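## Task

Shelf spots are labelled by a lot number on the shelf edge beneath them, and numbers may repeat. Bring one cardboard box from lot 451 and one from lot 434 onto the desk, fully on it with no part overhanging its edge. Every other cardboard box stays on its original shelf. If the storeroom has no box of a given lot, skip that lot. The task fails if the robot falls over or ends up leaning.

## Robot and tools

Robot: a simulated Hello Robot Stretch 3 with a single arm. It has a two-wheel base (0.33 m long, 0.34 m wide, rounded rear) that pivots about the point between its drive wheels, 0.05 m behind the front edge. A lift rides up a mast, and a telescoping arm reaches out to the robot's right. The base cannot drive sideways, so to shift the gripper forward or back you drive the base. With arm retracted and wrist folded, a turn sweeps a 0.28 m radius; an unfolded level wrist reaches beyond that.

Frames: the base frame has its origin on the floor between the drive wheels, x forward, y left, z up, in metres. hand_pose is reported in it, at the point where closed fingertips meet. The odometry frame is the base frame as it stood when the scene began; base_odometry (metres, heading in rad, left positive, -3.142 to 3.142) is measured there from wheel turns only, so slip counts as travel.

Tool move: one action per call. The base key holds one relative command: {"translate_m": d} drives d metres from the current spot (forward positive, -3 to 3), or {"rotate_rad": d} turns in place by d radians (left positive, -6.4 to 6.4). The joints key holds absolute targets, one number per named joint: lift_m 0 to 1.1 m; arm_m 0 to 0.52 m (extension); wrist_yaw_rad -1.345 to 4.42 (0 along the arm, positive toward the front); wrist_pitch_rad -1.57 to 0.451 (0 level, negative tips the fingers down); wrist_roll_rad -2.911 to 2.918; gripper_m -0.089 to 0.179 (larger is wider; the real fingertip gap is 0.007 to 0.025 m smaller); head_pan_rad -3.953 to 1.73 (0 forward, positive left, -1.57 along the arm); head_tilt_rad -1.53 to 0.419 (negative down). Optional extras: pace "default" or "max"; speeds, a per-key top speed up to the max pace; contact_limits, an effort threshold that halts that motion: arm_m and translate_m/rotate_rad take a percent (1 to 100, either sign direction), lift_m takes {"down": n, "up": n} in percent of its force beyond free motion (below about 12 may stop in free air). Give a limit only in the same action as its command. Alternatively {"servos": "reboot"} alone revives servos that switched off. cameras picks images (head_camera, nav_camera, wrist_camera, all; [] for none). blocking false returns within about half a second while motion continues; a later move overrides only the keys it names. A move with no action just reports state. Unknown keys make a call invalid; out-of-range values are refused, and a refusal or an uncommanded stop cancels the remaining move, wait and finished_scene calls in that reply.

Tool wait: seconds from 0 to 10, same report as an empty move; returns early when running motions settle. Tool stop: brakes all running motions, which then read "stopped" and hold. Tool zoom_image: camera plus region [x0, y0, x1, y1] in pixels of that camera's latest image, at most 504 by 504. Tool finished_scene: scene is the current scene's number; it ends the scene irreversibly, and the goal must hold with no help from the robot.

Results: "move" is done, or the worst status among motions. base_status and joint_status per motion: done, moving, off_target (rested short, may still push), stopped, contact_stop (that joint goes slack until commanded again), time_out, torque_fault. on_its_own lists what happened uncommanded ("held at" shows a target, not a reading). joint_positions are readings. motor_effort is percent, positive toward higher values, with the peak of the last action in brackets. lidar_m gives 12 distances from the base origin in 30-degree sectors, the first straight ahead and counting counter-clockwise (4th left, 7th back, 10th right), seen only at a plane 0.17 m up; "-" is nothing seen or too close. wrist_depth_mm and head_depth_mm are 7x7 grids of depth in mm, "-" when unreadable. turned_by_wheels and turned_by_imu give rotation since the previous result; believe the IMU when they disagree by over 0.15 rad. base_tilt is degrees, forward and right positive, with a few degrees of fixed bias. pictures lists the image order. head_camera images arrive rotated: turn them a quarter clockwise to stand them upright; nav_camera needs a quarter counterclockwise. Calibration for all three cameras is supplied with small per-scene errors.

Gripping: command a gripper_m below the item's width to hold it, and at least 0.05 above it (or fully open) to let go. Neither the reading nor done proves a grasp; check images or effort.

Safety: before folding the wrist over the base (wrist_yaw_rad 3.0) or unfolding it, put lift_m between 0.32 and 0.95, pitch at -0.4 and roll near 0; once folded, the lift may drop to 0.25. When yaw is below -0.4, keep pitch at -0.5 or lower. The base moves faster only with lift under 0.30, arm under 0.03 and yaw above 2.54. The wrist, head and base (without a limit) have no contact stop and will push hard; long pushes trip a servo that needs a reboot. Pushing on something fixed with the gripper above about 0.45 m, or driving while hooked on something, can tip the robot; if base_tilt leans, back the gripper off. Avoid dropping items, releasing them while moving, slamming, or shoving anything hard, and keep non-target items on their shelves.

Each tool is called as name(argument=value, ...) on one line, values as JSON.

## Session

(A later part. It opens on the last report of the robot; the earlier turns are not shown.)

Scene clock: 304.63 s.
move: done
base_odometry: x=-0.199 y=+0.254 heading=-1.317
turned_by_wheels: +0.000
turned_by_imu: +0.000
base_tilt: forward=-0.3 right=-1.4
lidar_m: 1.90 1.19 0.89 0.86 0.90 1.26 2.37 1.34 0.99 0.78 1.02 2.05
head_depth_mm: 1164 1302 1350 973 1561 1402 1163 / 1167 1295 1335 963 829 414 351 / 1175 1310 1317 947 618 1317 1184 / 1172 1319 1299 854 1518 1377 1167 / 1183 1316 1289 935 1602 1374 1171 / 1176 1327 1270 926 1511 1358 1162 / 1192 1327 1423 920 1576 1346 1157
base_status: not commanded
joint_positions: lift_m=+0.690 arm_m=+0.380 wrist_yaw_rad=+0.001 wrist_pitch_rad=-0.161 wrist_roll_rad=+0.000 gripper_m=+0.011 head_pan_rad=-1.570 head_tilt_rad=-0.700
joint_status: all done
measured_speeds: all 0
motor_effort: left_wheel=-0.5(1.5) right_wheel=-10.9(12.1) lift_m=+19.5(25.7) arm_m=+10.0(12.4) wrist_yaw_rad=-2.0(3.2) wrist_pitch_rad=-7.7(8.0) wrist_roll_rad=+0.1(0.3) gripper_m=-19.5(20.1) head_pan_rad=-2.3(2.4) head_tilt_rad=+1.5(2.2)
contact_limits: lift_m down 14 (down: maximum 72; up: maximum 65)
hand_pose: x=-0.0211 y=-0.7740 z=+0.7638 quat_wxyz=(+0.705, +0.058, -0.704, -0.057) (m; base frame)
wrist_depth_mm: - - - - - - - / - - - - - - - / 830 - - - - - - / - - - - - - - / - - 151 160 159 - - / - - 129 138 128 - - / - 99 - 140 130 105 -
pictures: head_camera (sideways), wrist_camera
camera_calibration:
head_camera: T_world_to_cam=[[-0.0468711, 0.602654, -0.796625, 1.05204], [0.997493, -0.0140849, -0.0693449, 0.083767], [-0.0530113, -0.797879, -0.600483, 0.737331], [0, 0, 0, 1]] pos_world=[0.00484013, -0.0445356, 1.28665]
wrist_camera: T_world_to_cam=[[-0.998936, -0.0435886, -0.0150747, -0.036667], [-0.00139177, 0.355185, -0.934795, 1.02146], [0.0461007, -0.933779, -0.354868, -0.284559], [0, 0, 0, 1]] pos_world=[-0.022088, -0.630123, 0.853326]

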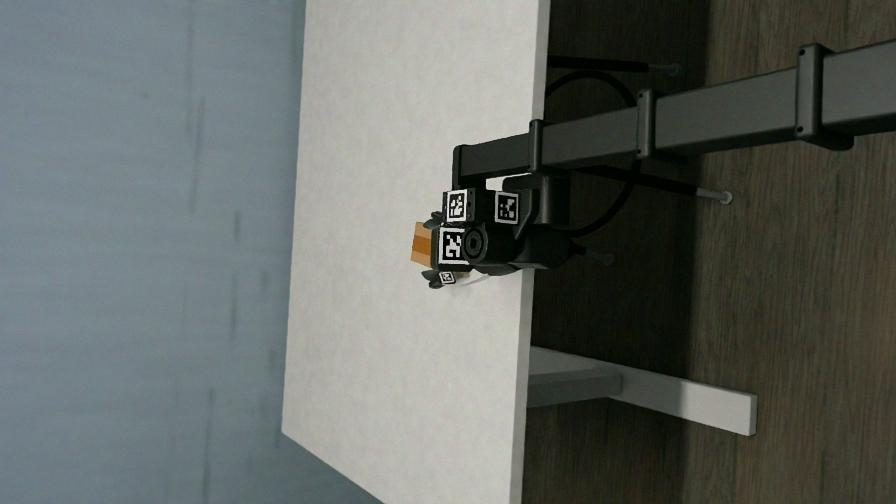

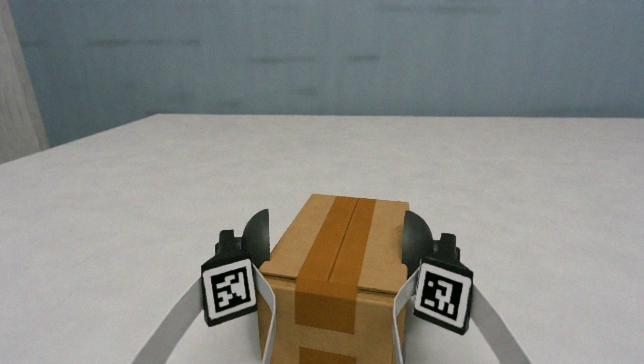

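move(joints={"lift_m":0.702}, speeds={"lift_m":0.03}, cameras=[])

move(joints={"gripper_m":0.15}, cameras=["wrist_camera"])

move(joints={"arm_m":0.0}, cameras=["wrist_camera","head_camera"])

Scene clock: 316.23 s.
move: done
base_odometry: x=-0.199 y=+0.254 heading=-1.317
turned_by_wheels: +0.000
turned_by_imu: +0.000
base_tilt: forward=-0.3 right=-1.3
lidar_m: 1.91 1.19 0.89 0.86 0.90 1.27 2.37 1.33 0.99 0.78 1.02 2.06
head_depth_mm: 1165 1303 1348 968 1551 1399 1144 / 1172 1311 1330 962 825 400 346 / 1174 1305 1313 630 613 1320 1177 / 1171 1305 1297 699 1524 1379 1171 / 1174 1320 1282 931 1604 1369 1169 / 1189 1322 1257 924 1509 1363 1161 / 1197 1332 1422 926 1589 1355 1157
base_status: not commanded
joint_positions: lift_m=+0.702 arm_m=+0.380 wrist_yaw_rad=+0.001 wrist_pitch_rad=-0.204 wrist_roll_rad=+0.000 gripper_m=+0.011 head_pan_rad=-1.570 head_tilt_rad=-0.700
joint_status: all done
measured_speeds: all 0
motor_effort: left_wheel=-0.7(1.0) right_wheel=-11.0(11.4) lift_m=+30.3(30.5) arm_m=+7.7(8.1) wrist_yaw_rad=-1.7(2.5) wrist_pitch_rad=+0.2(7.6) wrist_roll_rad=+0.1(0.3) gripper_m=-19.5(20.1) head_pan_rad=-2.1(3.0) head_tilt_rad=+1.6(2.4)
hand_pose: x=-0.0212 y=-0.7710 z=+0.7653 quat_wxyz=(+0.704, +0.073, -0.703, -0.072) (m; base frame)
wrist_depth_mm: - - - - - - - / - - - - - - - / 843 - - - - - - / - - - - - - - / - - 151 166 159 - - / - - 129 138 129 - - / - 98 - 142 132 105 -
pictures: none
No camera images: "cameras" was empty.

Scene clock: 318.17 s.
move: done
base_odometry: x=-0.199 y=+0.254 heading=-1.317
turned_by_wheels: +0.000
turned_by_imu: +0.000
base_tilt: forward=-0.3 right=-1.2
lidar_m: 1.91 1.19 0.89 0.86 0.90 1.26 2.36 1.34 0.99 0.78 1.02 2.05
head_depth_mm: 1165 1301 1340 971 1558 1397 1149 / 1166 1302 1328 959 819 400 346 / 1169 1314 1305 630 614 1316 1179 / 1173 1315 1293 699 1521 1377 1172 / 1179 1319 1281 903 1607 1365 1157 / 1180 1326 1259 929 1509 1355 1163 / 1190 1323 1418 918 1583 1349 1159
base_status: not commanded
joint_positions: lift_m=+0.702 arm_m=+0.380 wrist_yaw_rad=+0.001 wrist_pitch_rad=-0.214 wrist_roll_rad=+0.000 gripper_m=+0.150 head_pan_rad=-1.570 head_tilt_rad=-0.700
joint_status: all done
measured_speeds: all 0
motor_effort: left_wheel=-0.7(1.2) right_wheel=-11.2(11.5) lift_m=+27.6(30.8) arm_m=+6.0(8.0) wrist_yaw_rad=-1.1(2.9) wrist_pitch_rad=+2.1(2.2) wrist_roll_rad=+0.0(0.3) gripper_m=+0.3(81.2) head_pan_rad=-2.3(3.0) head_tilt_rad=+2.2(2.7)
hand_pose: x=-0.0212 y=-0.7703 z=+0.7628 quat_wxyz=(+0.704, +0.076, -0.703, -0.075) (m; base frame)
wrist_depth_mm: - - - - - - - / - - - - - - - / 834 - - - - - - / - - - 203 - - - / - 146 - 162 162 142 - / - 125 - 136 129 125 - / - 119 - 143 135 - 111
pictures: wrist_camera
camera_calibration:
wrist_camera: T_world_to_cam=[[-0.99894, -0.0426801, -0.0172169, -0.0342064], [-0.00148756, 0.40385, -0.914824, 1.04137], [0.0459978, -0.913829, -0.403486, -0.228995], [0, 0, 0, 1]] pos_world=[-0.0220878, -0.631278, 0.859681]

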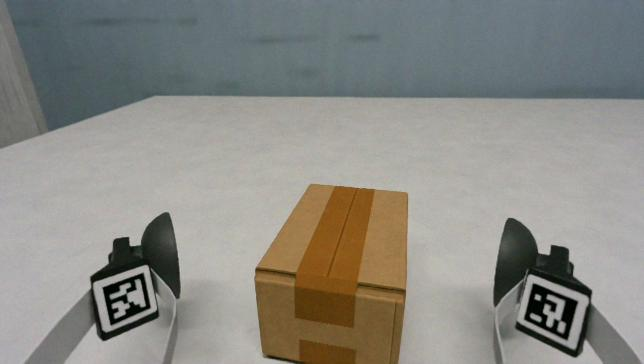

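Scene clock: 322.17 s.
move: done
base_odometry: x=-0.199 y=+0.254 heading=-1.317
turned_by_wheels: +0.000
turned_by_imu: +0.000
base_tilt: forward=-0.3 right=-1.2
lidar_m: 1.91 1.19 0.89 0.86 0.90 1.27 2.37 1.33 0.99 0.78 1.02 2.05
head_depth_mm: 1159 1299 1344 968 1560 1394 1188 / 1170 1307 1325 964 1577 1390 1185 / 1177 1312 1306 948 1585 1314 1150 / 1175 1315 1300 897 1561 1377 399 / 1181 1314 1284 935 1605 1330 1143 / 1183 1328 1262 928 1499 1349 1156 / 1193 1324 1427 917 1586 1350 1156
base_status: not commanded
joint_positions: lift_m=+0.702 arm_m=+0.001 wrist_yaw_rad=+0.001 wrist_pitch_rad=-0.215 wrist_roll_rad=+0.000 gripper_m=+0.150 head_pan_rad=-1.570 head_tilt_rad=-0.700
joint_status: all done
measured_speeds: all 0
motor_effort: left_wheel=-0.6(1.3) right_wheel=-10.7(11.7) lift_m=+24.0(28.1) arm_m=-12.5(14.6) wrist_yaw_rad=-1.6(3.2) wrist_pitch_rad=+2.1(2.3) wrist_roll_rad=+0.1(0.3) gripper_m=+0.7(1.1) head_pan_rad=-2.8(3.5) head_tilt_rad=+2.2(2.9)
hand_pose: x=-0.0212 y=-0.3908 z=+0.7626 quat_wxyz=(+0.703, +0.076, -0.703, -0.076) (m; base frame)
wrist_depth_mm: - - - - - - - / - - - - - - - / - - - 487 - - - / - - - - - - - / - - - - - 150 - / - 125 - - - 124 - / 981 - - - - 978 114
pictures: head_camera (sideways), wrist_camera
camera_calibration:
head_camera: T_world_to_cam=[[-0.0468711, 0.602654, -0.796625, 1.05204], [0.997493, -0.0140849, -0.0693449, 0.083767], [-0.0530113, -0.797879, -0.600483, 0.737331], [0, 0, 0, 1]] pos_world=[0.00484013, -0.0445356, 1.28665]
wrist_camera: T_world_to_cam=[[-0.99894, -0.0426708, -0.017251, -0.0179819], [-0.00148945, 0.404584, -0.9145, 0.888052], [0.046002, -0.913505, -0.404219, 0.118423], [0, 0, 0, 1]] pos_world=[-0.0220878, -0.251879, 0.859682]

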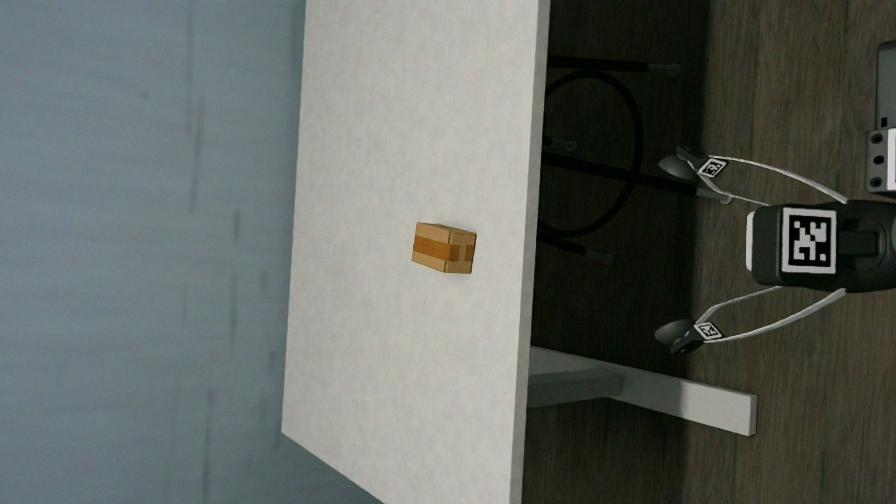

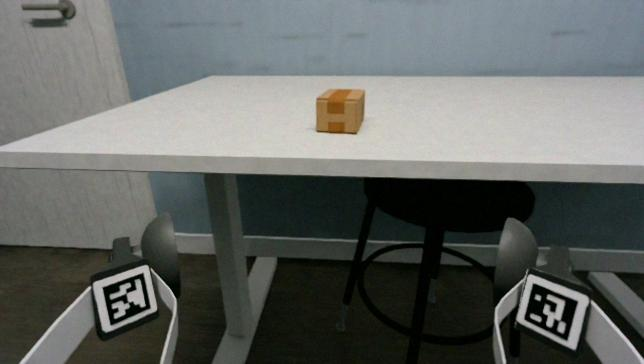

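move(joints={"lift_m":0.75,"wrist_pitch_rad":-0.4,"gripper_m":0.0}, pace="max", cameras=[])

move(joints={"wrist_yaw_rad":3.0}, pace="max", cameras=[])

move(joints={"lift_m":0.28,"head_pan_rad":-3.0,"head_tilt_rad":-0.3}, pace="max", cameras=["nav_camera"])

move(base={"translate_m":-1.6}, pace="max", contact_limits={"translate_m":45}, cameras=["nav_camera"])

move(base={"rotate_rad":1.597}, joints={"head_pan_rad":0,"head_tilt_rad":-0.3}, pace="max", cameras=["nav_camera"])

Scene clock: 348.63 s.
move: done
base_odometry: x=-0.199 y=+0.254 heading=-1.317
turned_by_wheels: +0.000
turned_by_imu: +0.000
base_tilt: forward=-0.3 right=-1.1
lidar_m: 1.91 1.19 0.89 0.86 0.90 1.26 2.36 1.33 0.99 0.78 1.02 2.05
head_depth_mm: 1167 1300 1344 968 1554 1383 1215 / 1167 1307 1329 963 1585 1395 1212 / 1177 1307 1309 954 1575 1346 422 / 1173 1309 1301 895 1573 543 380 / 1177 1326 1276 934 1614 1366 1157 / 1184 1320 1262 926 1510 1355 1163 / 1186 1328 1421 920 1578 1348 1158
base_status: not commanded
joint_positions: lift_m=+0.750 arm_m=+0.001 wrist_yaw_rad=+0.001 wrist_pitch_rad=-0.413 wrist_roll_rad=+0.000 gripper_m=+0.000 head_pan_rad=-1.570 head_tilt_rad=-0.700
joint_status: all done
measured_speeds: all 0
motor_effort: left_wheel=-0.6(1.3) right_wheel=-10.5(11.6) lift_m=+22.9(32.9) arm_m=-11.4(13.3) wrist_yaw_rad=-1.0(3.2) wrist_pitch_rad=+1.8(3.9) wrist_roll_rad=-0.1(0.3) gripper_m=-1.3(82.9) head_pan_rad=-2.5(3.7) head_tilt_rad=+2.6(3.4)
hand_pose: x=-0.0212 y=-0.3706 z=+0.7639 quat_wxyz=(+0.693, +0.146, -0.692, -0.145) (m; base frame)
wrist_depth_mm: - - - 494 - - - / - - - 480 - - - / - - - - - - - / - - - - - - - / - - - 149 - - - / - - - 130 - - - / 955 938 871 911 128 925 912
pictures: none
No camera images: "cameras" was empty.

Scene clock: 350.47 s.
move: done
base_odometry: x=-0.199 y=+0.254 heading=-1.317
turned_by_wheels: +0.000
turned_by_imu: +0.000
base_tilt: forward=-0.2 right=-1.2
lidar_m: 1.91 1.19 0.89 0.86 0.90 1.27 2.37 1.34 0.99 0.78 1.02 2.05
head_depth_mm: 1168 1305 1345 969 1558 1398 1213 / 1171 1301 1327 964 1579 1393 1205 / 1172 1313 1314 953 1582 1348 1203 / 1173 1319 1294 896 1571 1375 1170 / 1177 1320 1283 937 1604 1370 340 / 1179 1325 1257 927 1505 1351 1165 / 1189 1321 1422 921 1581 1350 1152
base_status: not commanded
joint_positions: lift_m=+0.750 arm_m=+0.001 wrist_yaw_rad=+2.997 wrist_pitch_rad=-0.413 wrist_roll_rad=+0.000 gripper_m=+0.000 head_pan_rad=-1.570 head_tilt_rad=-0.700
joint_status: all done
measured_speeds: all 0
motor_effort: left_wheel=-0.6(1.2) right_wheel=-10.5(11.1) lift_m=+23.3(24.0) arm_m=-10.8(11.9) wrist_yaw_rad=+2.0(6.3) wrist_pitch_rad=+1.8(2.0) wrist_roll_rad=+0.1(0.3) gripper_m=-1.3(1.4) head_pan_rad=-2.6(3.8) head_tilt_rad=+2.9(3.5)
hand_pose: x=+0.0112 y=+0.0772 z=+0.7639 quat_wxyz=(+0.195, +0.700, +0.095, +0.680) (m; base frame)
wrist_depth_mm: - 137 - - - 873 - / - 147 - - - 951 - / - 161 194 - - - - / - 185 - - - - - / - - 210 152 - - - / - - 215 131 - - - / 937 946 120 899 891 912 921
pictures: none
No camera images: "cameras" was empty.

Scene clock: 354.40 s.
move: done
base_odometry: x=-0.199 y=+0.254 heading=-1.317
turned_by_wheels: +0.000
turned_by_imu: +0.000
base_tilt: forward=-0.4 right=-1.2
lidar_m: 1.90 1.19 0.89 0.86 0.90 1.27 2.36 1.33 0.99 0.78 1.02 2.05
head_depth_mm: 1992 2085 2167 2266 2392 2052 1563 / 2010 2099 2224 2313 2431 2039 1562 / 2058 2139 2225 2350 2461 2035 1546 / 2087 2191 2300 2398 2536 2004 1541 / 2131 2238 2349 2457 2558 2005 1532 / 2173 2244 2387 2508 2570 1978 1524 / 2189 2312 2423 2549 2638 1976 1525
base_status: not commanded
joint_positions: lift_m=+0.280 arm_m=+0.001 wrist_yaw_rad=+2.997 wrist_pitch_rad=-0.414 wrist_roll_rad=+0.000 gripper_m=+0.000 head_pan_rad=-3.000 head_tilt_rad=-0.300
joint_status: all done
measured_speeds: all 0
motor_effort: left_wheel=-0.7(1.3) right_wheel=-10.3(11.3) lift_m=+25.8(27.0) arm_m=-8.4(11.3) wrist_yaw_rad=+2.1(3.8) wrist_pitch_rad=+2.2(2.3) wrist_roll_rad=+0.1(0.3) gripper_m=-1.1(1.6) head_pan_rad=+3.4(4.8) head_tilt_rad=-2.7(7.5)
hand_pose: x=+0.0112 y=+0.0770 z=+0.2935 quat_wxyz=(+0.195, +0.700, +0.095, +0.680) (m; base frame)
wrist_depth_mm: - 137 - - - 875 - / - 148 - - - 954 - / 890 162 817 898 887 884 870 / 733 185 667 713 705 702 694 / 605 578 214 152 587 579 574 / 507 508 217 131 472 496 497 / 432 273 125 262 264 431 430
pictures: nav_camera (sideways)
camera_calibration:
nav_camera: T_world_to_cam=[[-0.264905, -0.0548644, 0.962712, -1.20842], [-0.154819, 0.987848, 0.0136962, 0.033264], [-0.951765, -0.145418, -0.27018, 0.310685], [0, 0, 0, 1]] pos_world=[-0.0192688, -0.0539802, 1.24685]

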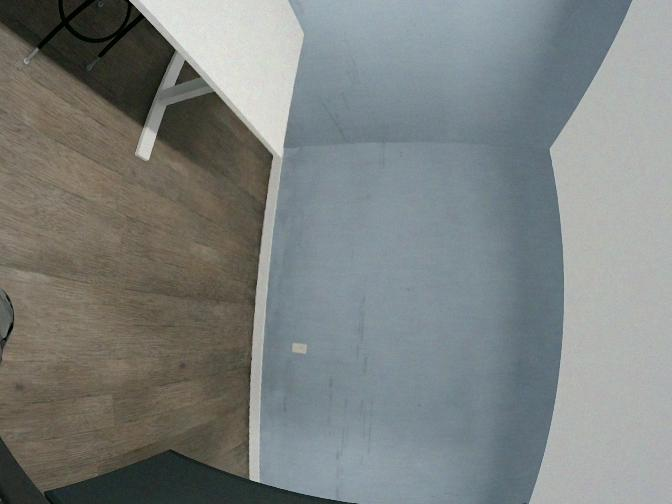

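Scene clock: 361.13 s.
move: done
base_odometry: x=-0.601 y=+1.803 heading=-1.317
turned_by_wheels: +0.000
turned_by_imu: -0.001
base_tilt: forward=-0.3 right=-1.2
lidar_m: 3.16 1.26 0.95 1.04 1.08 0.80 0.78 0.82 1.15 1.37 1.11 1.43
head_depth_mm: 645 673 702 737 775 815 857 / 656 685 715 750 788 829 880 / 664 694 726 763 804 849 900 / 674 708 742 777 819 865 914 / 686 722 754 791 836 884 938 / 697 732 768 808 851 902 954 / 709 744 781 823 866 916 977
base_status: done
joint_positions: lift_m=+0.280 arm_m=+0.001 wrist_yaw_rad=+2.997 wrist_pitch_rad=-0.414 wrist_roll_rad=+0.000 gripper_m=+0.000 head_pan_rad=-3.000 head_tilt_rad=-0.301
joint_status: not commanded
measured_speeds: all 0
motor_effort: left_wheel=+2.2(14.1) right_wheel=-8.3(16.4) lift_m=+28.1(31.0) arm_m=-3.7(9.0) wrist_yaw_rad=+1.6(3.4) wrist_pitch_rad=+2.2(2.3) wrist_roll_rad=-0.1(0.4) gripper_m=-0.9(1.5) head_pan_rad=+3.4(4.0) head_tilt_rad=+2.4(3.3)
contact_limits: translate_m 45 (maximum 100)
hand_pose: x=+0.0111 y=+0.0770 z=+0.2935 quat_wxyz=(+0.195, +0.700, +0.096, +0.680) (m; base frame)
wrist_depth_mm: - 137 - - 898 - - / - 147 - - - - - / 895 162 858 893 891 864 864 / 724 186 654 712 716 702 693 / 604 582 213 152 583 580 578 / 511 505 217 130 473 497 494 / 435 274 125 263 265 433 432
pictures: nav_camera (sideways)
camera_calibration:
nav_camera: T_world_to_cam=[[-0.266067, -0.055165, 0.962375, -1.20791], [-0.155301, 0.987772, 0.013685, 0.0332842], [-0.951362, -0.145816, -0.271381, 0.312236], [0, 0, 0, 1]] pos_world=[-0.0191669, -0.0539826, 1.24674]

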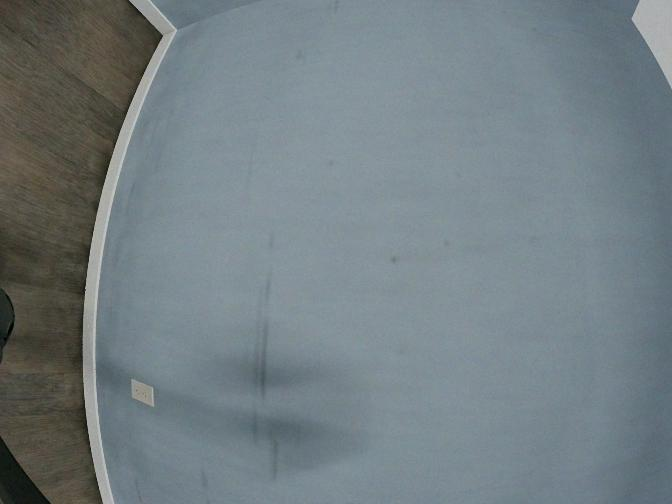

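Scene clock: 363.77 s.
move: done
base_odometry: x=-0.601 y=+1.803 heading=+0.280
turned_by_wheels: +1.597
turned_by_imu: +1.566
base_tilt: forward=-0.3 right=-1.3
lidar_m: 1.07 1.07 0.80 0.78 0.82 1.15 1.37 1.12 1.60 3.11 1.25 0.94
head_depth_mm: 793 808 842 875 929 976 1035 / 2026 2100 1159 1121 1077 1040 1060 / 2048 2165 2247 2348 2448 2010 1484 / 2045 2173 2240 2353 2481 2005 1532 / 2065 2144 2245 2375 2506 1999 1528 / 2052 2155 2261 2416 2494 1983 1518 / 1961 2017 2076 2108 2141 1937 1513
base_status: done
joint_positions: lift_m=+0.280 arm_m=+0.001 wrist_yaw_rad=+2.997 wrist_pitch_rad=-0.414 wrist_roll_rad=+0.000 gripper_m=+0.000 head_pan_rad=+0.008 head_tilt_rad=-0.301
joint_status: all done
measured_speeds: translate_m=+0.000 rotate_rad=+0.000 lift_m=+0.000 arm_m=+0.000 wrist_yaw_rad=+0.000 wrist_pitch_rad=+0.000 wrist_roll_rad=+0.000 head_pan_rad=-0.024 head_tilt_rad=+0.000
motor_effort: left_wheel=-5.7(15.1) right_wheel=+6.3(14.5) lift_m=+28.6(31.3) arm_m=-12.3(13.1) wrist_yaw_rad=+1.8(2.9) wrist_pitch_rad=+2.2(2.4) wrist_roll_rad=+0.3(0.3) gripper_m=-1.1(1.5) head_pan_rad=-3.3(6.0) head_tilt_rad=+3.6(7.2)
hand_pose: x=+0.0111 y=+0.0770 z=+0.2935 quat_wxyz=(+0.195, +0.700, +0.096, +0.680) (m; base frame)
wrist_depth_mm: - 137 - - - - - / - 147 - - - - - / 848 162 194 843 862 830 828 / 734 186 664 708 701 703 700 / 604 581 213 152 582 583 578 / 518 508 217 130 472 493 497 / 437 274 125 264 262 435 433
pictures: nav_camera (sideways)
camera_calibration:
nav_camera: T_world_to_cam=[[0.27103, 0.0192482, 0.962378, -1.21119], [0.0224334, -0.999655, 0.013676, 0.0322734], [0.962309, 0.0178828, -0.271368, 0.300548], [0, 0, 0, 1]] pos_world=[0.0383252, 0.050201, 1.24674]

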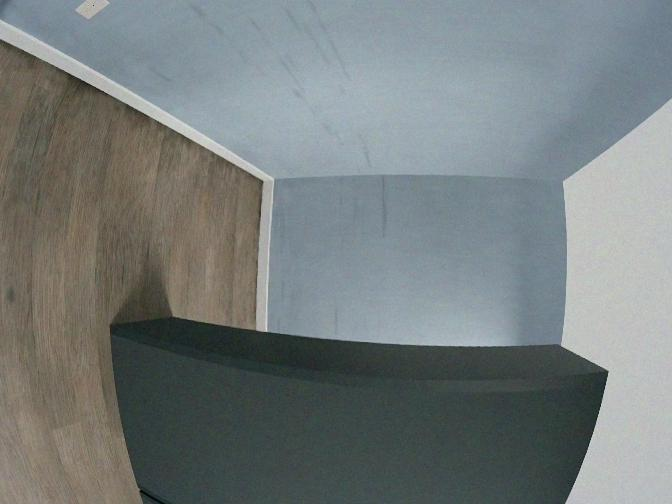

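move(base={"rotate_rad":0.14}, pace="max", cameras=[])

move(base={"translate_m":1.75}, joints={"head_pan_rad":-1.8,"head_tilt_rad":-0.3}, contact_limits={"translate_m":45}, pace="max")

Scene clock: 383.20 s.
move: done
base_odometry: x=-0.601 y=+1.803 heading=+0.420
turned_by_wheels: +0.140
turned_by_imu: +0.137
base_tilt: forward=-0.2 right=-1.2
lidar_m: 1.85 0.96 0.78 0.78 0.86 1.37 1.37 1.11 1.60 2.17 1.12 0.94
head_depth_mm: 1988 2069 2137 1227 1138 1070 1012 / 2012 2086 2193 2310 2404 2015 1504 / 2059 2138 2231 2353 2438 2012 1550 / 2081 2183 2280 2395 2520 2017 1541 / 2120 2199 2325 2434 2521 1997 1531 / 1845 1905 1989 2062 2141 1949 1521 / 1447 1488 1526 1575 1619 1681 1523
base_status: done
joint_positions: lift_m=+0.280 arm_m=+0.001 wrist_yaw_rad=+2.997 wrist_pitch_rad=-0.414 wrist_roll_rad=+0.000 gripper_m=+0.000 head_pan_rad=+0.000 head_tilt_rad=-0.299
joint_status: not commanded
measured_speeds: all 0
motor_effort: left_wheel=-6.5(13.8) right_wheel=+8.5(13.8) lift_m=+24.9(25.6) arm_m=-11.2(12.9) wrist_yaw_rad=+0.0(2.9) wrist_pitch_rad=+2.2(2.3) wrist_roll_rad=+0.1(0.4) gripper_m=-0.9(1.5) head_pan_rad=-3.0(3.4) head_tilt_rad=+4.6(5.9)
hand_pose: x=+0.0111 y=+0.0770 z=+0.2935 quat_wxyz=(+0.195, +0.700, +0.096, +0.680) (m; base frame)
wrist_depth_mm: - 137 - - - - - / - 148 - - - - - / 906 161 193 842 823 829 820 / 734 186 665 726 716 703 689 / 602 582 213 152 578 582 576 / 514 502 216 130 472 494 494 / 432 273 125 264 264 435 429
pictures: none
No camera images: "cameras" was empty.

Scene clock: 390.47 s.
move: done
base_odometry: x=+0.997 y=+2.516 heading=+0.419
turned_by_wheels: +0.000
turned_by_imu: +0.001
base_tilt: forward=-0.3 right=-1.1
lidar_m: 0.66 0.58 0.48 0.48 0.53 0.84 2.79 0.66 0.64 1.57 0.81 0.67
head_depth_mm: 1247 1273 1374 1368 924 1169 932 / 1258 1297 1356 1394 1496 1272 1419 / 2673 2149 2269 2333 2164 1788 1530 / 3119 3820 - - 2875 2020 1539 / 3113 3866 - - 2890 1991 1526 / 3111 3774 - - 2859 1995 1529 / 2332 2367 2382 2405 2397 1965 1511
base_status: done
joint_positions: lift_m=+0.280 arm_m=+0.001 wrist_yaw_rad=+2.997 wrist_pitch_rad=-0.414 wrist_roll_rad=+0.000 gripper_m=+0.000 head_pan_rad=-1.800 head_tilt_rad=-0.299
joint_status: all done
measured_speeds: all 0
motor_effort: left_wheel=-1.1(12.3) right_wheel=+9.2(14.5) lift_m=+27.3(27.7) arm_m=-10.9(12.2) wrist_yaw_rad=+1.6(3.2) wrist_pitch_rad=+2.1(2.3) wrist_roll_rad=-0.1(0.3) gripper_m=-0.9(1.5) head_pan_rad=+3.4(4.9) head_tilt_rad=+2.1(7.1)
contact_limits: translate_m 45 (maximum 100)
hand_pose: x=+0.0110 y=+0.0770 z=+0.2935 quat_wxyz=(+0.195, +0.700, +0.096, +0.680) (m; base frame)
wrist_depth_mm: 507 137 488 480 471 465 454 / 554 147 525 526 516 508 492 / 610 162 570 573 561 548 535 / - 182 187 - - - - / 605 581 212 152 581 582 578 / 512 507 217 130 472 495 487 / 434 274 124 264 262 435 428
pictures: head_camera (sideways), nav_camera (sideways), wrist_camera
camera_calibration:
head_camera: T_world_to_cam=[[0.0103536, 0.248409, -0.9686, 1.27607], [0.962179, -0.266176, -0.057979, 0.0692396], [-0.27222, -0.931366, -0.24177, 0.271847], [0, 0, 0, 1]] pos_world=[-0.00583051, -0.0453689, 1.30574]
nav_camera: T_world_to_cam=[[-0.0446034, -0.266525, 0.962795, -1.20985], [-0.976969, 0.212941, 0.0136874, 0.0383503], [-0.208667, -0.940011, -0.269885, 0.305817], [0, 0, 0, 1]] pos_world=[0.0473174, -0.0431518, 1.24685]
wrist_camera: T_world_to_cam=[[0.993949, -0.106941, -0.0250903, 0.0112823], [-0.082167, -0.572256, -0.815948, 0.316941], [0.0729, 0.813072, -0.57758, 0.272295], [0, 0, 0, 1]] pos_world=[-0.00502218, -0.0388174, 0.416163]

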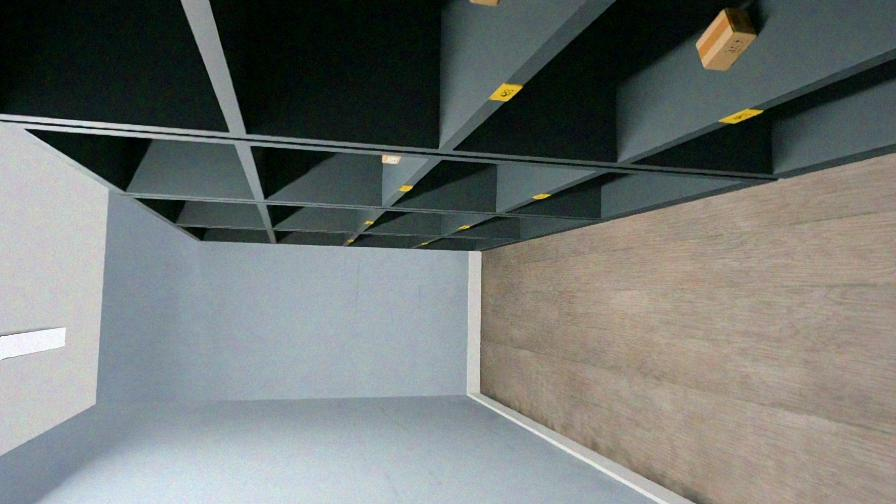

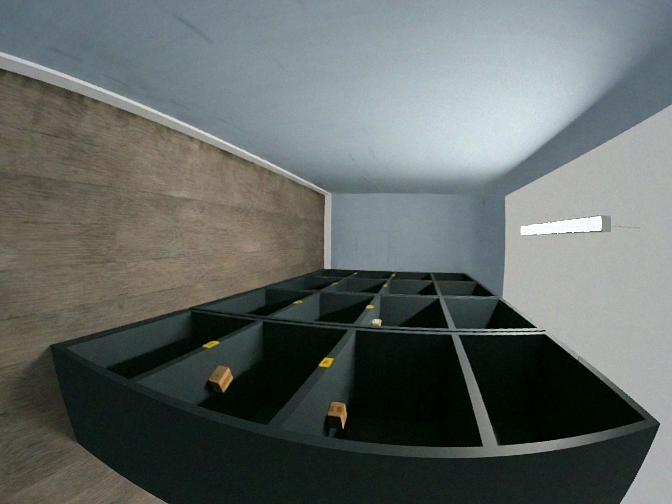

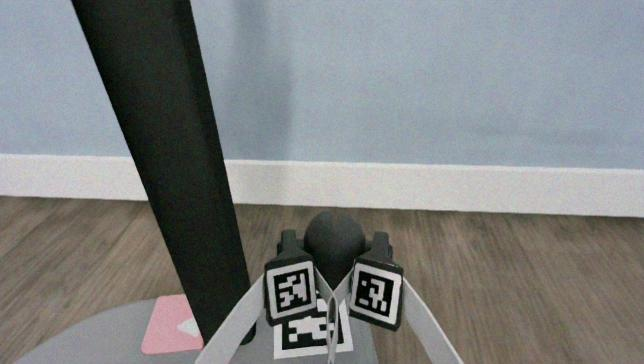

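zoom_image(camera="head_camera", region=[460, 60, 560, 120])

zoom_image(camera="head_camera", region=[690, 80, 790, 140])

zoom_image(camera="head_camera", region=[370, 140, 570, 250])

Scaled by 5.040 from the camera's 896x504 image, which has a finer 1280x720 frame.

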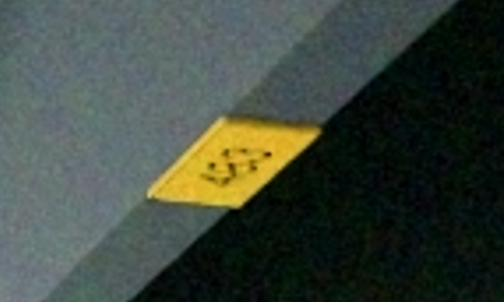

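Scaled by 5.040 from the camera's 896x504 image, which has a finer 1280x720 frame.

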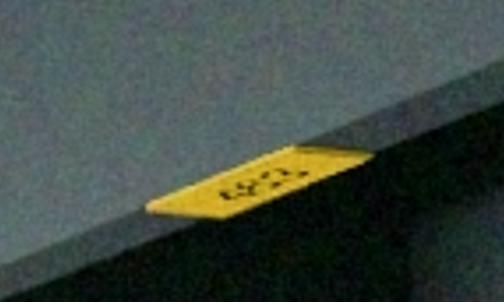

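Scaled by 2.520 from the camera's 896x504 image, which has a finer 1280x720 frame.

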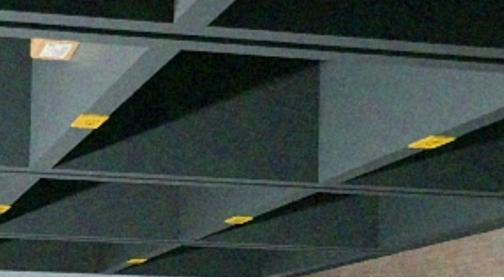

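move(base={"rotate_rad":-1.56}, joints={"head_pan_rad":-1.57,"head_tilt_rad":-0.45}, pace="max", cameras=[])

move(base={"translate_m":0.8}, contact_limits={"translate_m":45}, pace="max", cameras=[])

move(base={"rotate_rad":-0.17}, cameras=["head_camera","nav_camera"])

Scene clock: 414.27 s.
move: done
base_odometry: x=+0.997 y=+2.516 heading=-1.140
turned_by_wheels: -1.560
turned_by_imu: -1.529
base_tilt: forward=-0.2 right=-1.2
lidar_m: 1.48 0.80 0.67 0.66 0.57 0.48 0.48 0.54 0.88 2.79 0.65 0.64
head_depth_mm: 2494 2667 2791 2809 2170 1712 1375 / 2532 2702 2938 3053 2262 1703 1359 / 2588 2774 2953 3111 2228 1685 1349 / 2649 2827 3043 3181 2222 1677 1355 / 2680 2911 3073 3033 2209 1674 1339 / 2776 2922 3160 3205 2185 1656 1338 / 2792 2984 3110 3165 2092 1549 1193
base_status: done
joint_positions: lift_m=+0.280 arm_m=+0.001 wrist_yaw_rad=+2.997 wrist_pitch_rad=-0.414 wrist_roll_rad=+0.000 gripper_m=+0.000 head_pan_rad=-1.566 head_tilt_rad=-0.450
joint_status: all done
measured_speeds: all 0
motor_effort: left_wheel=+6.2(14.7) right_wheel=-9.0(14.4) lift_m=+30.5(30.6) arm_m=-12.6(13.3) wrist_yaw_rad=+0.5(3.1) wrist_pitch_rad=+2.2(2.3) wrist_roll_rad=+0.1(0.3) gripper_m=-0.8(1.6) head_pan_rad=-3.1(5.0) head_tilt_rad=-3.7(5.9)
hand_pose: x=+0.0110 y=+0.0770 z=+0.2935 quat_wxyz=(+0.195, +0.700, +0.096, +0.680) (m; base frame)
wrist_depth_mm: 494 137 - - - - - / 541 148 - - - - - / 544 162 169 - - - - / 547 182 669 715 718 694 689 / 562 576 212 153 581 586 578 / 513 504 217 131 470 494 494 / 438 273 125 265 263 435 432
pictures: none
No camera images: "cameras" was empty.

Scene clock: 418.27 s.
move: done
base_odometry: x=+1.331 y=+1.789 heading=-1.140
turned_by_wheels: +0.000
turned_by_imu: +0.000
base_tilt: forward=-0.3 right=-1.2
lidar_m: 1.12 0.60 0.50 0.50 0.56 0.92 1.25 1.41 0.54 0.96 0.81 1.64
head_depth_mm: 573 811 870 834 579 937 792 / 586 825 886 825 576 1010 809 / 600 845 905 816 602 999 806 / 615 861 928 804 599 996 801 / 632 878 947 720 622 992 799 / 651 899 970 787 618 984 796 / 671 919 998 776 1138 982 835
base_status: done
joint_positions: lift_m=+0.280 arm_m=+0.001 wrist_yaw_rad=+2.998 wrist_pitch_rad=-0.414 wrist_roll_rad=+0.000 gripper_m=+0.000 head_pan_rad=-1.570 head_tilt_rad=-0.450
joint_status: not commanded
measured_speeds: all 0
motor_effort: left_wheel=+4.9(16.7) right_wheel=+1.0(10.8) lift_m=+29.8(30.8) arm_m=-11.0(12.9) wrist_yaw_rad=+2.3(2.9) wrist_pitch_rad=+2.2(2.3) wrist_roll_rad=+0.3(0.3) gripper_m=-0.9(1.7) head_pan_rad=-3.1(3.8) head_tilt_rad=-2.5(4.4)
contact_limits: translate_m 45 (maximum 100)
hand_pose: x=+0.0110 y=+0.0770 z=+0.2935 quat_wxyz=(+0.195, +0.700, +0.096, +0.680) (m; base frame)
wrist_depth_mm: 139 137 515 503 492 484 472 / - 148 174 539 534 517 514 / - 161 170 - - - 543 / 696 182 189 - - - - / 605 572 212 153 587 582 578 / 510 509 217 130 468 492 492 / 430 273 125 264 265 430 431
pictures: none
No camera images: "cameras" was empty.

Scene clock: 419.50 s.
move: done
base_odometry: x=+1.331 y=+1.789 heading=-1.310
turned_by_wheels: -0.170
turned_by_imu: -0.167
base_tilt: forward=-0.4 right=-1.3
lidar_m: 1.71 0.69 0.52 0.50 0.53 0.74 1.26 1.32 0.54 0.92 0.87 0.81
head_depth_mm: 576 652 633 612 562 616 696 / 586 832 884 780 606 855 767 / 600 841 908 816 602 1006 804 / 616 843 910 804 597 993 801 / 633 848 915 795 591 992 796 / 652 849 913 706 587 986 795 / 671 852 919 736 610 980 793
base_status: done
joint_positions: lift_m=+0.280 arm_m=+0.001 wrist_yaw_rad=+2.998 wrist_pitch_rad=-0.414 wrist_roll_rad=+0.000 gripper_m=+0.000 head_pan_rad=-1.570 head_tilt_rad=-0.450
joint_status: not commanded
measured_speeds: all 0
motor_effort: left_wheel=+7.9(11.6) right_wheel=-10.0(12.9) lift_m=+29.0(30.2) arm_m=-10.8(11.6) wrist_yaw_rad=+1.1(2.8) wrist_pitch_rad=+2.2(2.3) wrist_roll_rad=+0.0(0.3) gripper_m=-1.2(1.5) head_pan_rad=-2.7(3.7) head_tilt_rad=-2.7(3.7)
hand_pose: x=+0.0110 y=+0.0770 z=+0.2935 quat_wxyz=(+0.195, +0.700, +0.096, +0.680) (m; base frame)
wrist_depth_mm: 482 137 498 505 511 522 527 / 523 147 529 538 540 - - / - 161 169 - - - - / - 179 188 - 658 671 662 / 602 581 213 152 576 575 577 / 511 511 216 130 472 496 490 / 431 274 125 263 264 433 431
pictures: head_camera (sideways), nav_camera (sideways)
camera_calibration:
head_camera: T_world_to_cam=[[-0.0465724, 0.387089, -0.920865, 1.21409], [0.997507, -0.0309053, -0.0634397, 0.0760984], [-0.0530165, -0.921524, -0.384685, 0.456591], [0, 0, 0, 1]] pos_world=[0.00484103, -0.0468489, 1.29848]
nav_camera: T_world_to_cam=[[0.0173395, -0.411333, 0.91132, -1.14301], [-0.999791, -0.0169743, 0.0113613, 0.0415247], [0.0107957, -0.911327, -0.411542, 0.488752], [0, 0, 0, 1]] pos_world=[0.0560588, -0.0240393, 1.24232]

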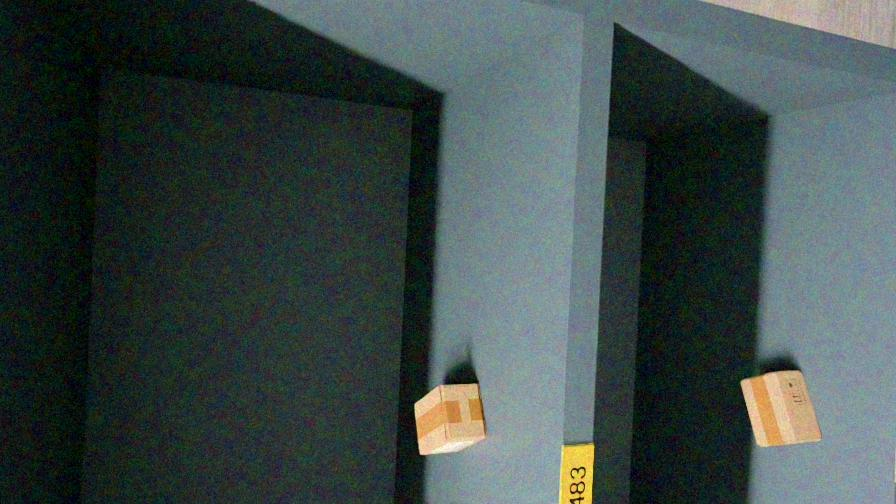

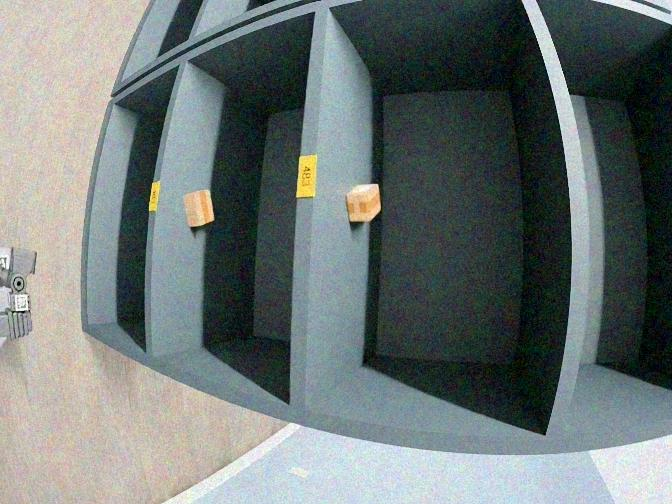

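zoom_image(camera="nav_camera", region=[130, 140, 330, 240])

move(base={"translate_m":0.6}, joints={"head_tilt_rad":-0.5,"head_pan_rad":-1.4}, contact_limits={"translate_m":45}, pace="max", cameras=["head_camera","nav_camera"])

Scaled by 2.520 from the camera's 672x504 image, which has a finer 792x594 frame.

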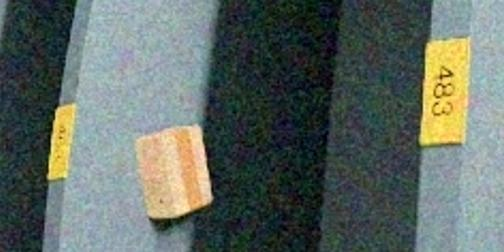

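Scene clock: 432.53 s.
move: done
base_odometry: x=+1.486 y=+1.209 heading=-1.309
turned_by_wheels: +0.000
turned_by_imu: +0.001
base_tilt: forward=-0.4 right=-1.1
lidar_m: 1.63 0.66 0.49 0.48 0.50 0.71 1.85 0.95 1.00 0.53 1.03 1.11
head_depth_mm: 772 828 895 740 590 966 785 / 711 841 918 733 1101 957 801 / 420 453 494 557 598 922 797 / 427 465 509 562 619 690 788 / 835 901 969 704 1157 913 834 / 851 922 988 700 1166 935 1130 / 873 945 1003 692 1198 931 1154
base_status: done
joint_positions: lift_m=+0.280 arm_m=+0.001 wrist_yaw_rad=+2.998 wrist_pitch_rad=-0.414 wrist_roll_rad=+0.000 gripper_m=+0.000 head_pan_rad=-1.400 head_tilt_rad=-0.500
joint_status: all done
measured_speeds: all 0
motor_effort: left_wheel=+5.7(13.4) right_wheel=-0.5(15.0) lift_m=+28.2(29.3) arm_m=-9.2(11.1) wrist_yaw_rad=+1.8(3.3) wrist_pitch_rad=+2.2(2.3) wrist_roll_rad=-0.1(0.3) gripper_m=-0.8(1.6) head_pan_rad=+3.2(4.1) head_tilt_rad=-4.2(9.1)
contact_limits: translate_m 45 (maximum 100)
hand_pose: x=+0.0110 y=+0.0770 z=+0.2935 quat_wxyz=(+0.195, +0.700, +0.096, +0.680) (m; base frame)
wrist_depth_mm: 460 137 473 480 490 499 507 / 498 147 512 526 535 539 539 / 543 161 171 - - - - / - 178 187 - - - 643 / 594 560 213 152 582 583 572 / 509 501 216 130 472 502 493 / 433 274 125 263 263 435 429
pictures: head_camera (sideways), nav_camera (sideways)
camera_calibration:
head_camera: T_world_to_cam=[[-0.119071, 0.418211, -0.900512, 1.18799], [0.987812, 0.141468, -0.0649142, 0.0780752], [0.100246, -0.897266, -0.429959, 0.514581], [0, 0, 0, 1]] pos_world=[0.0127466, -0.0461599, 1.29612]
nav_camera: T_world_to_cam=[[0.0942402, -0.446474, 0.88982, -1.11544], [-0.982413, -0.186426, 0.0105058, 0.0425026], [0.161195, -0.875161, -0.45619, 0.545954], [0, 0, 0, 1]] pos_world=[0.0588693, -0.0122943, 1.24116]

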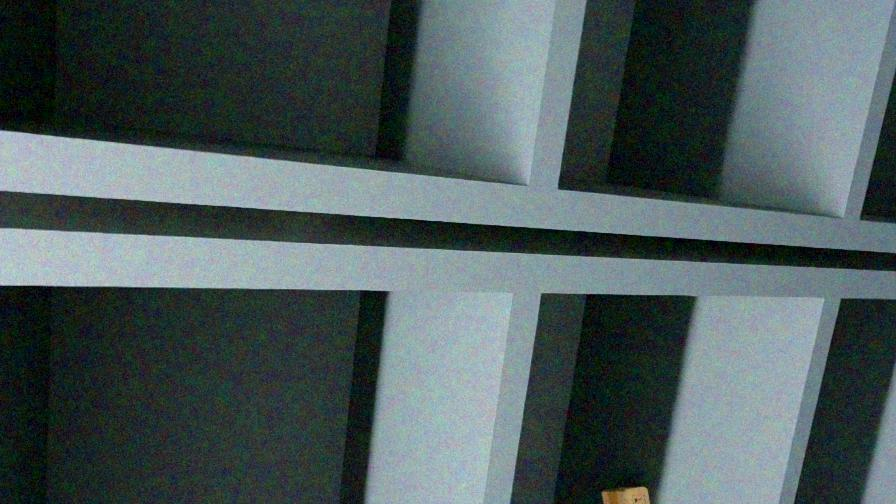

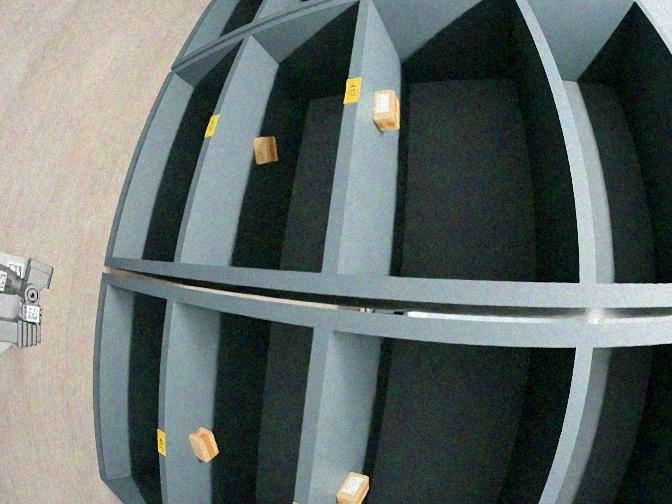

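zoom_image(camera="nav_camera", region=[200, 60, 400, 170])

zoom_image(camera="nav_camera", region=[140, 400, 240, 480])

move(base={"translate_m":0.7}, contact_limits={"translate_m":45}, pace="max", cameras=["head_camera","nav_camera"])

Scaled by 2.520 from the camera's 672x504 image, which has a finer 792x594 frame.

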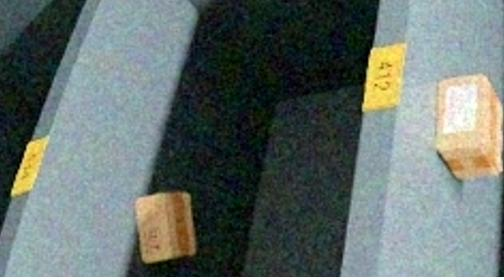

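Scaled by 5.040 from the camera's 672x504 image, which has a finer 792x594 frame.

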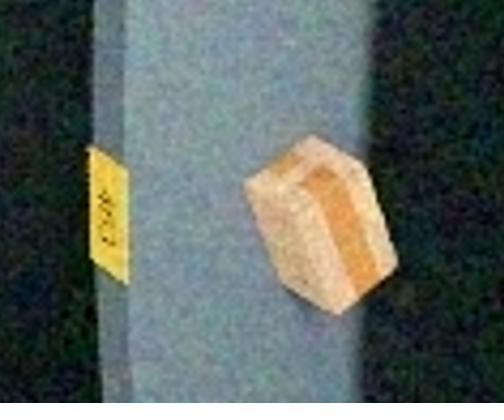

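Scene clock: 443.57 s.
move: done
base_odometry: x=+1.667 y=+0.533 heading=-1.309
turned_by_wheels: +0.000
turned_by_imu: +0.001
base_tilt: forward=-0.4 right=-1.2
lidar_m: 1.53 0.62 0.47 0.45 0.47 0.67 2.09 0.79 0.82 0.94 0.62 1.33
head_depth_mm: 797 855 922 647 1101 965 808 / 811 869 941 732 1112 928 822 / 826 893 960 722 1138 955 843 / 842 910 976 714 1160 950 1139 / 712 809 875 708 1022 941 1135 / 569 600 636 642 727 805 902 / 481 523 573 634 711 825 1158
base_status: done
joint_positions: lift_m=+0.280 arm_m=+0.001 wrist_yaw_rad=+2.998 wrist_pitch_rad=-0.414 wrist_roll_rad=+0.000 gripper_m=+0.000 head_pan_rad=-1.400 head_tilt_rad=-0.500
joint_status: not commanded
measured_speeds: all 0
motor_effort: left_wheel=+2.6(13.4) right_wheel=+1.4(14.2) lift_m=+26.6(27.2) arm_m=-8.1(9.5) wrist_yaw_rad=+1.5(3.1) wrist_pitch_rad=+2.2(2.3) wrist_roll_rad=-0.1(0.3) gripper_m=-0.8(1.4) head_pan_rad=+3.5(4.1) head_tilt_rad=-3.9(5.0)
contact_limits: translate_m 45 (maximum 100)
hand_pose: x=+0.0110 y=+0.0770 z=+0.2935 quat_wxyz=(+0.195, +0.700, +0.096, +0.680) (m; base frame)
wrist_depth_mm: 442 137 447 456 466 470 481 / 474 147 483 496 505 510 520 / 517 161 520 533 537 - - / - 178 187 - - - - / 580 556 210 149 583 574 575 / 511 507 216 130 473 493 495 / 434 272 125 264 264 429 431
pictures: head_camera (sideways), nav_camera (sideways)
camera_calibration:
head_camera: T_world_to_cam=[[-0.119138, 0.418403, -0.900414, 1.18787], [0.987804, 0.141512, -0.0649437, 0.0781157], [0.100247, -0.897169, -0.43016, 0.514846], [0, 0, 0, 1]] pos_world=[0.0127463, -0.046159, 1.29611]
nav_camera: T_world_to_cam=[[0.0943363, -0.446779, 0.889657, -1.11525], [-0.982403, -0.186479, 0.0105228, 0.0424805], [0.161201, -0.874994, -0.456508, 0.546351], [0, 0, 0, 1]] pos_world=[0.0588693, -0.0122933, 1.24115]

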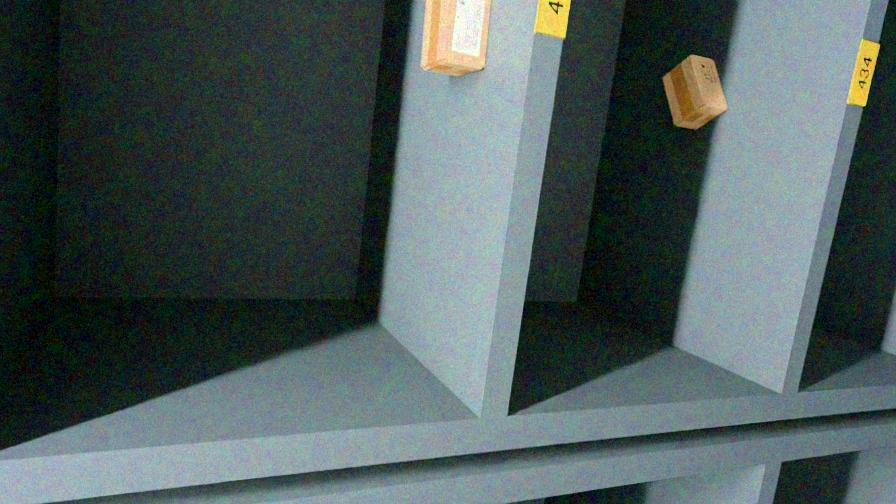

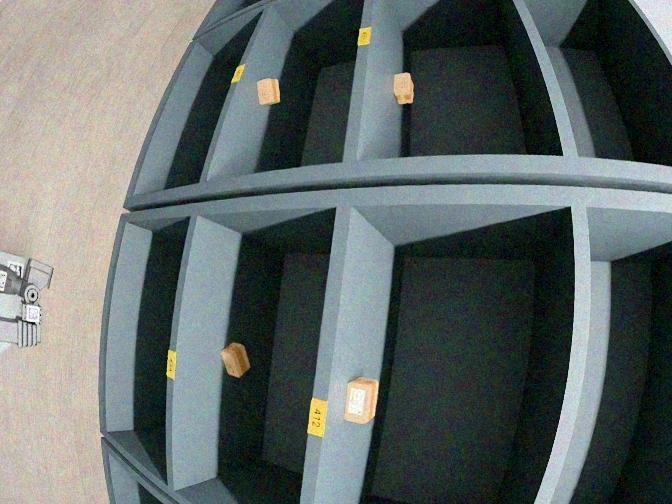

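move(base={"translate_m":-0.155}, joints={"lift_m":0.66,"head_pan_rad":-1.57,"head_tilt_rad":-0.7}, pace="max", cameras=[])

move(joints={"wrist_yaw_rad":0,"gripper_m":0.179}, pace="max", cameras=[])

move(joints={"wrist_pitch_rad":-0.2,"lift_m":0.56}, pace="max")

Scene clock: 461.73 s.
move: done
base_odometry: x=+1.627 y=+0.683 heading=-1.309
turned_by_wheels: +0.000
turned_by_imu: +0.000
base_tilt: forward=-0.2 right=-1.2
lidar_m: 1.55 0.63 0.47 0.46 0.48 0.68 2.11 1.37 0.68 1.00 0.70 1.48
head_depth_mm: 808 901 707 1099 998 985 1143 / 812 892 698 1157 993 1244 1158 / 815 897 690 1158 985 1230 1153 / 819 895 637 1149 978 1233 1140 / 822 900 640 1148 971 1224 1147 / 828 896 663 1160 963 1246 1141 / 829 896 656 1130 960 1203 1131
base_status: done
joint_positions: lift_m=+0.660 arm_m=+0.001 wrist_yaw_rad=+2.998 wrist_pitch_rad=-0.415 wrist_roll_rad=+0.000 gripper_m=+0.000 head_pan_rad=-1.570 head_tilt_rad=-0.702
joint_status: all done
measured_speeds: all 0
motor_effort: left_wheel=-4.7(11.0) right_wheel=-4.2(14.3) lift_m=+27.8(34.3) arm_m=-7.0(8.3) wrist_yaw_rad=+1.7(2.6) wrist_pitch_rad=+2.3(2.3) wrist_roll_rad=+0.1(0.3) gripper_m=-0.9(1.6) head_pan_rad=-3.0(4.7) head_tilt_rad=+3.3(7.9)
hand_pose: x=+0.0110 y=+0.0770 z=+0.6734 quat_wxyz=(+0.195, +0.700, +0.096, +0.680) (m; base frame)
wrist_depth_mm: 439 137 458 463 472 476 486 / 484 148 488 503 514 516 525 / 524 162 521 541 542 - - / - 178 187 - - - - / - - 205 148 - - - / - - 216 130 124 - - / - 807 120 786 127 818 821
pictures: none
No camera images: "cameras" was empty.

Scene clock: 464.07 s.
move: done
base_odometry: x=+1.627 y=+0.683 heading=-1.309
turned_by_wheels: +0.000
turned_by_imu: +0.000
base_tilt: forward=-0.4 right=-1.0
lidar_m: 1.55 0.62 0.47 0.46 0.48 0.68 2.12 1.37 0.68 1.00 0.70 1.47
head_depth_mm: 811 903 711 1102 1003 979 1139 / 816 898 700 1148 993 1222 1147 / 813 894 693 1164 984 1241 1129 / 818 899 640 1164 978 1223 434 / 819 903 643 1148 974 1226 1143 / 820 906 669 1160 969 1215 1138 / 830 895 659 1127 962 1212 1135
base_status: not commanded
joint_positions: lift_m=+0.660 arm_m=+0.001 wrist_yaw_rad=+0.003 wrist_pitch_rad=-0.415 wrist_roll_rad=+0.000 gripper_m=+0.179 head_pan_rad=-1.570 head_tilt_rad=-0.700
joint_status: all done
measured_speeds: all 0
motor_effort: left_wheel=-4.5(5.3) right_wheel=-4.8(4.8) lift_m=+23.4(28.0) arm_m=-6.4(7.9) wrist_yaw_rad=-2.3(7.3) wrist_pitch_rad=+2.2(2.4) wrist_roll_rad=+0.4(0.4) gripper_m=+0.9(85.7) head_pan_rad=-3.3(3.8) head_tilt_rad=+2.4(3.7)
hand_pose: x=-0.0208 y=-0.3704 z=+0.6734 quat_wxyz=(+0.693, +0.147, -0.691, -0.145) (m; base frame)
wrist_depth_mm: 484 - - - - - - / 482 - - - - - - / 489 - 527 543 539 529 531 / 461 458 453 449 448 443 440 / 437 407 412 398 398 390 376 / - 140 - - - - - / - - - - - - 105
pictures: none
No camera images: "cameras" was empty.

Scene clock: 465.53 s.
move: done
base_odometry: x=+1.627 y=+0.683 heading=-1.309
turned_by_wheels: +0.000
turned_by_imu: +0.000
base_tilt: forward=-0.3 right=-1.0
lidar_m: 1.55 0.62 0.47 0.46 0.48 0.68 2.12 1.37 0.68 1.00 0.70 1.48
head_depth_mm: 810 906 710 1105 1008 981 1136 / 811 895 701 1155 995 1216 1145 / 816 895 693 1165 986 1245 1131 / 816 900 640 1154 980 1234 1130 / 821 900 643 1149 973 1229 1147 / 826 904 667 1154 970 1217 1138 / 828 896 660 1129 961 1213 1131
base_status: not commanded
joint_positions: lift_m=+0.560 arm_m=+0.001 wrist_yaw_rad=+0.003 wrist_pitch_rad=-0.221 wrist_roll_rad=+0.000 gripper_m=+0.179 head_pan_rad=-1.570 head_tilt_rad=-0.700
joint_status: all done
measured_speeds: all 0
motor_effort: left_wheel=-5.4(5.4) right_wheel=-3.8(4.6) lift_m=+26.6(26.6) arm_m=-6.5(7.4) wrist_yaw_rad=-3.0(4.4) wrist_pitch_rad=+3.4(6.5) wrist_roll_rad=-0.2(0.3) gripper_m=+0.5(1.0) head_pan_rad=-3.3(3.8) head_tilt_rad=+2.7(3.4)
hand_pose: x=-0.0207 y=-0.3903 z=+0.6190 quat_wxyz=(+0.703, +0.079, -0.702, -0.077) (m; base frame)
wrist_depth_mm: 483 - - - - - 633 / 484 - - - - - - / 482 - - 519 - 543 553 / 449 447 445 445 444 440 437 / 379 370 366 350 349 347 329 / - 140 - - - - - / - - - - - - 105
pictures: head_camera (sideways), nav_camera (sideways), wrist_camera
camera_calibration:
head_camera: T_world_to_cam=[[-0.0467553, 0.602545, -0.796714, 1.05215], [0.997493, -0.0142451, -0.0693114, 0.0837168], [-0.0531125, -0.797958, -0.600369, 0.737181], [0, 0, 0, 1]] pos_world=[0.0048402, -0.0445363, 1.28665]
nav_camera: T_world_to_cam=[[0.0174936, -0.623678, 0.781485, -0.97371], [-0.99979, -0.0192719, 0.00700015, 0.047116], [0.0106948, -0.781443, -0.623884, 0.76501], [0, 0, 0, 1]] pos_world=[0.0559581, -0.00856181, 1.23789]
wrist_camera: T_world_to_cam=[[-0.998864, -0.0442993, -0.0175392, -0.0204539], [-0.00220191, 0.410649, -0.911791, 0.757082], [0.0475942, -0.910717, -0.41028, 0.0656794], [0, 0, 0, 1]] pos_world=[-0.0218896, -0.251986, 0.716889]

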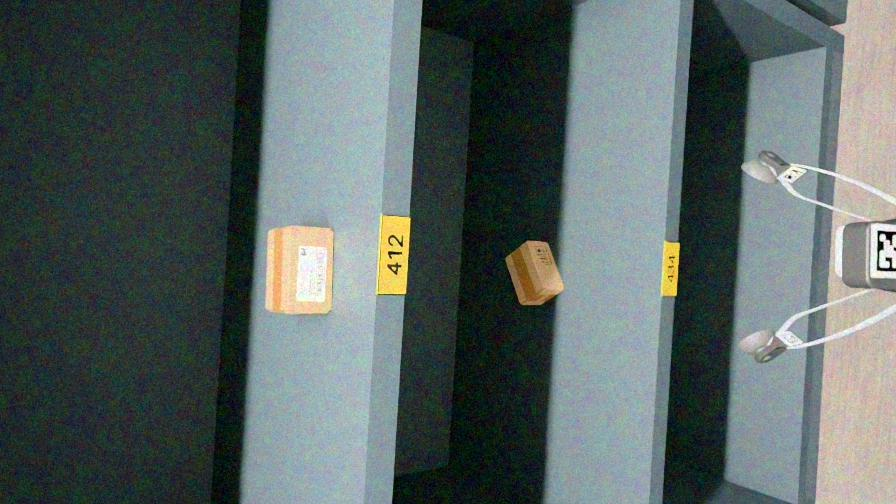

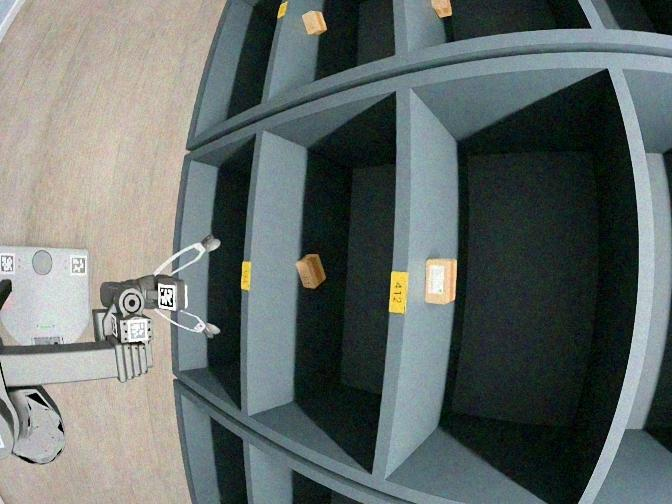

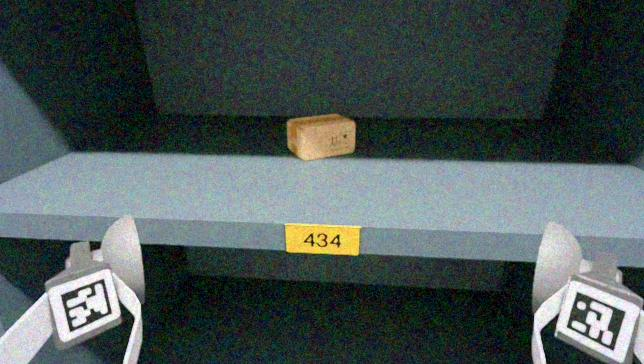

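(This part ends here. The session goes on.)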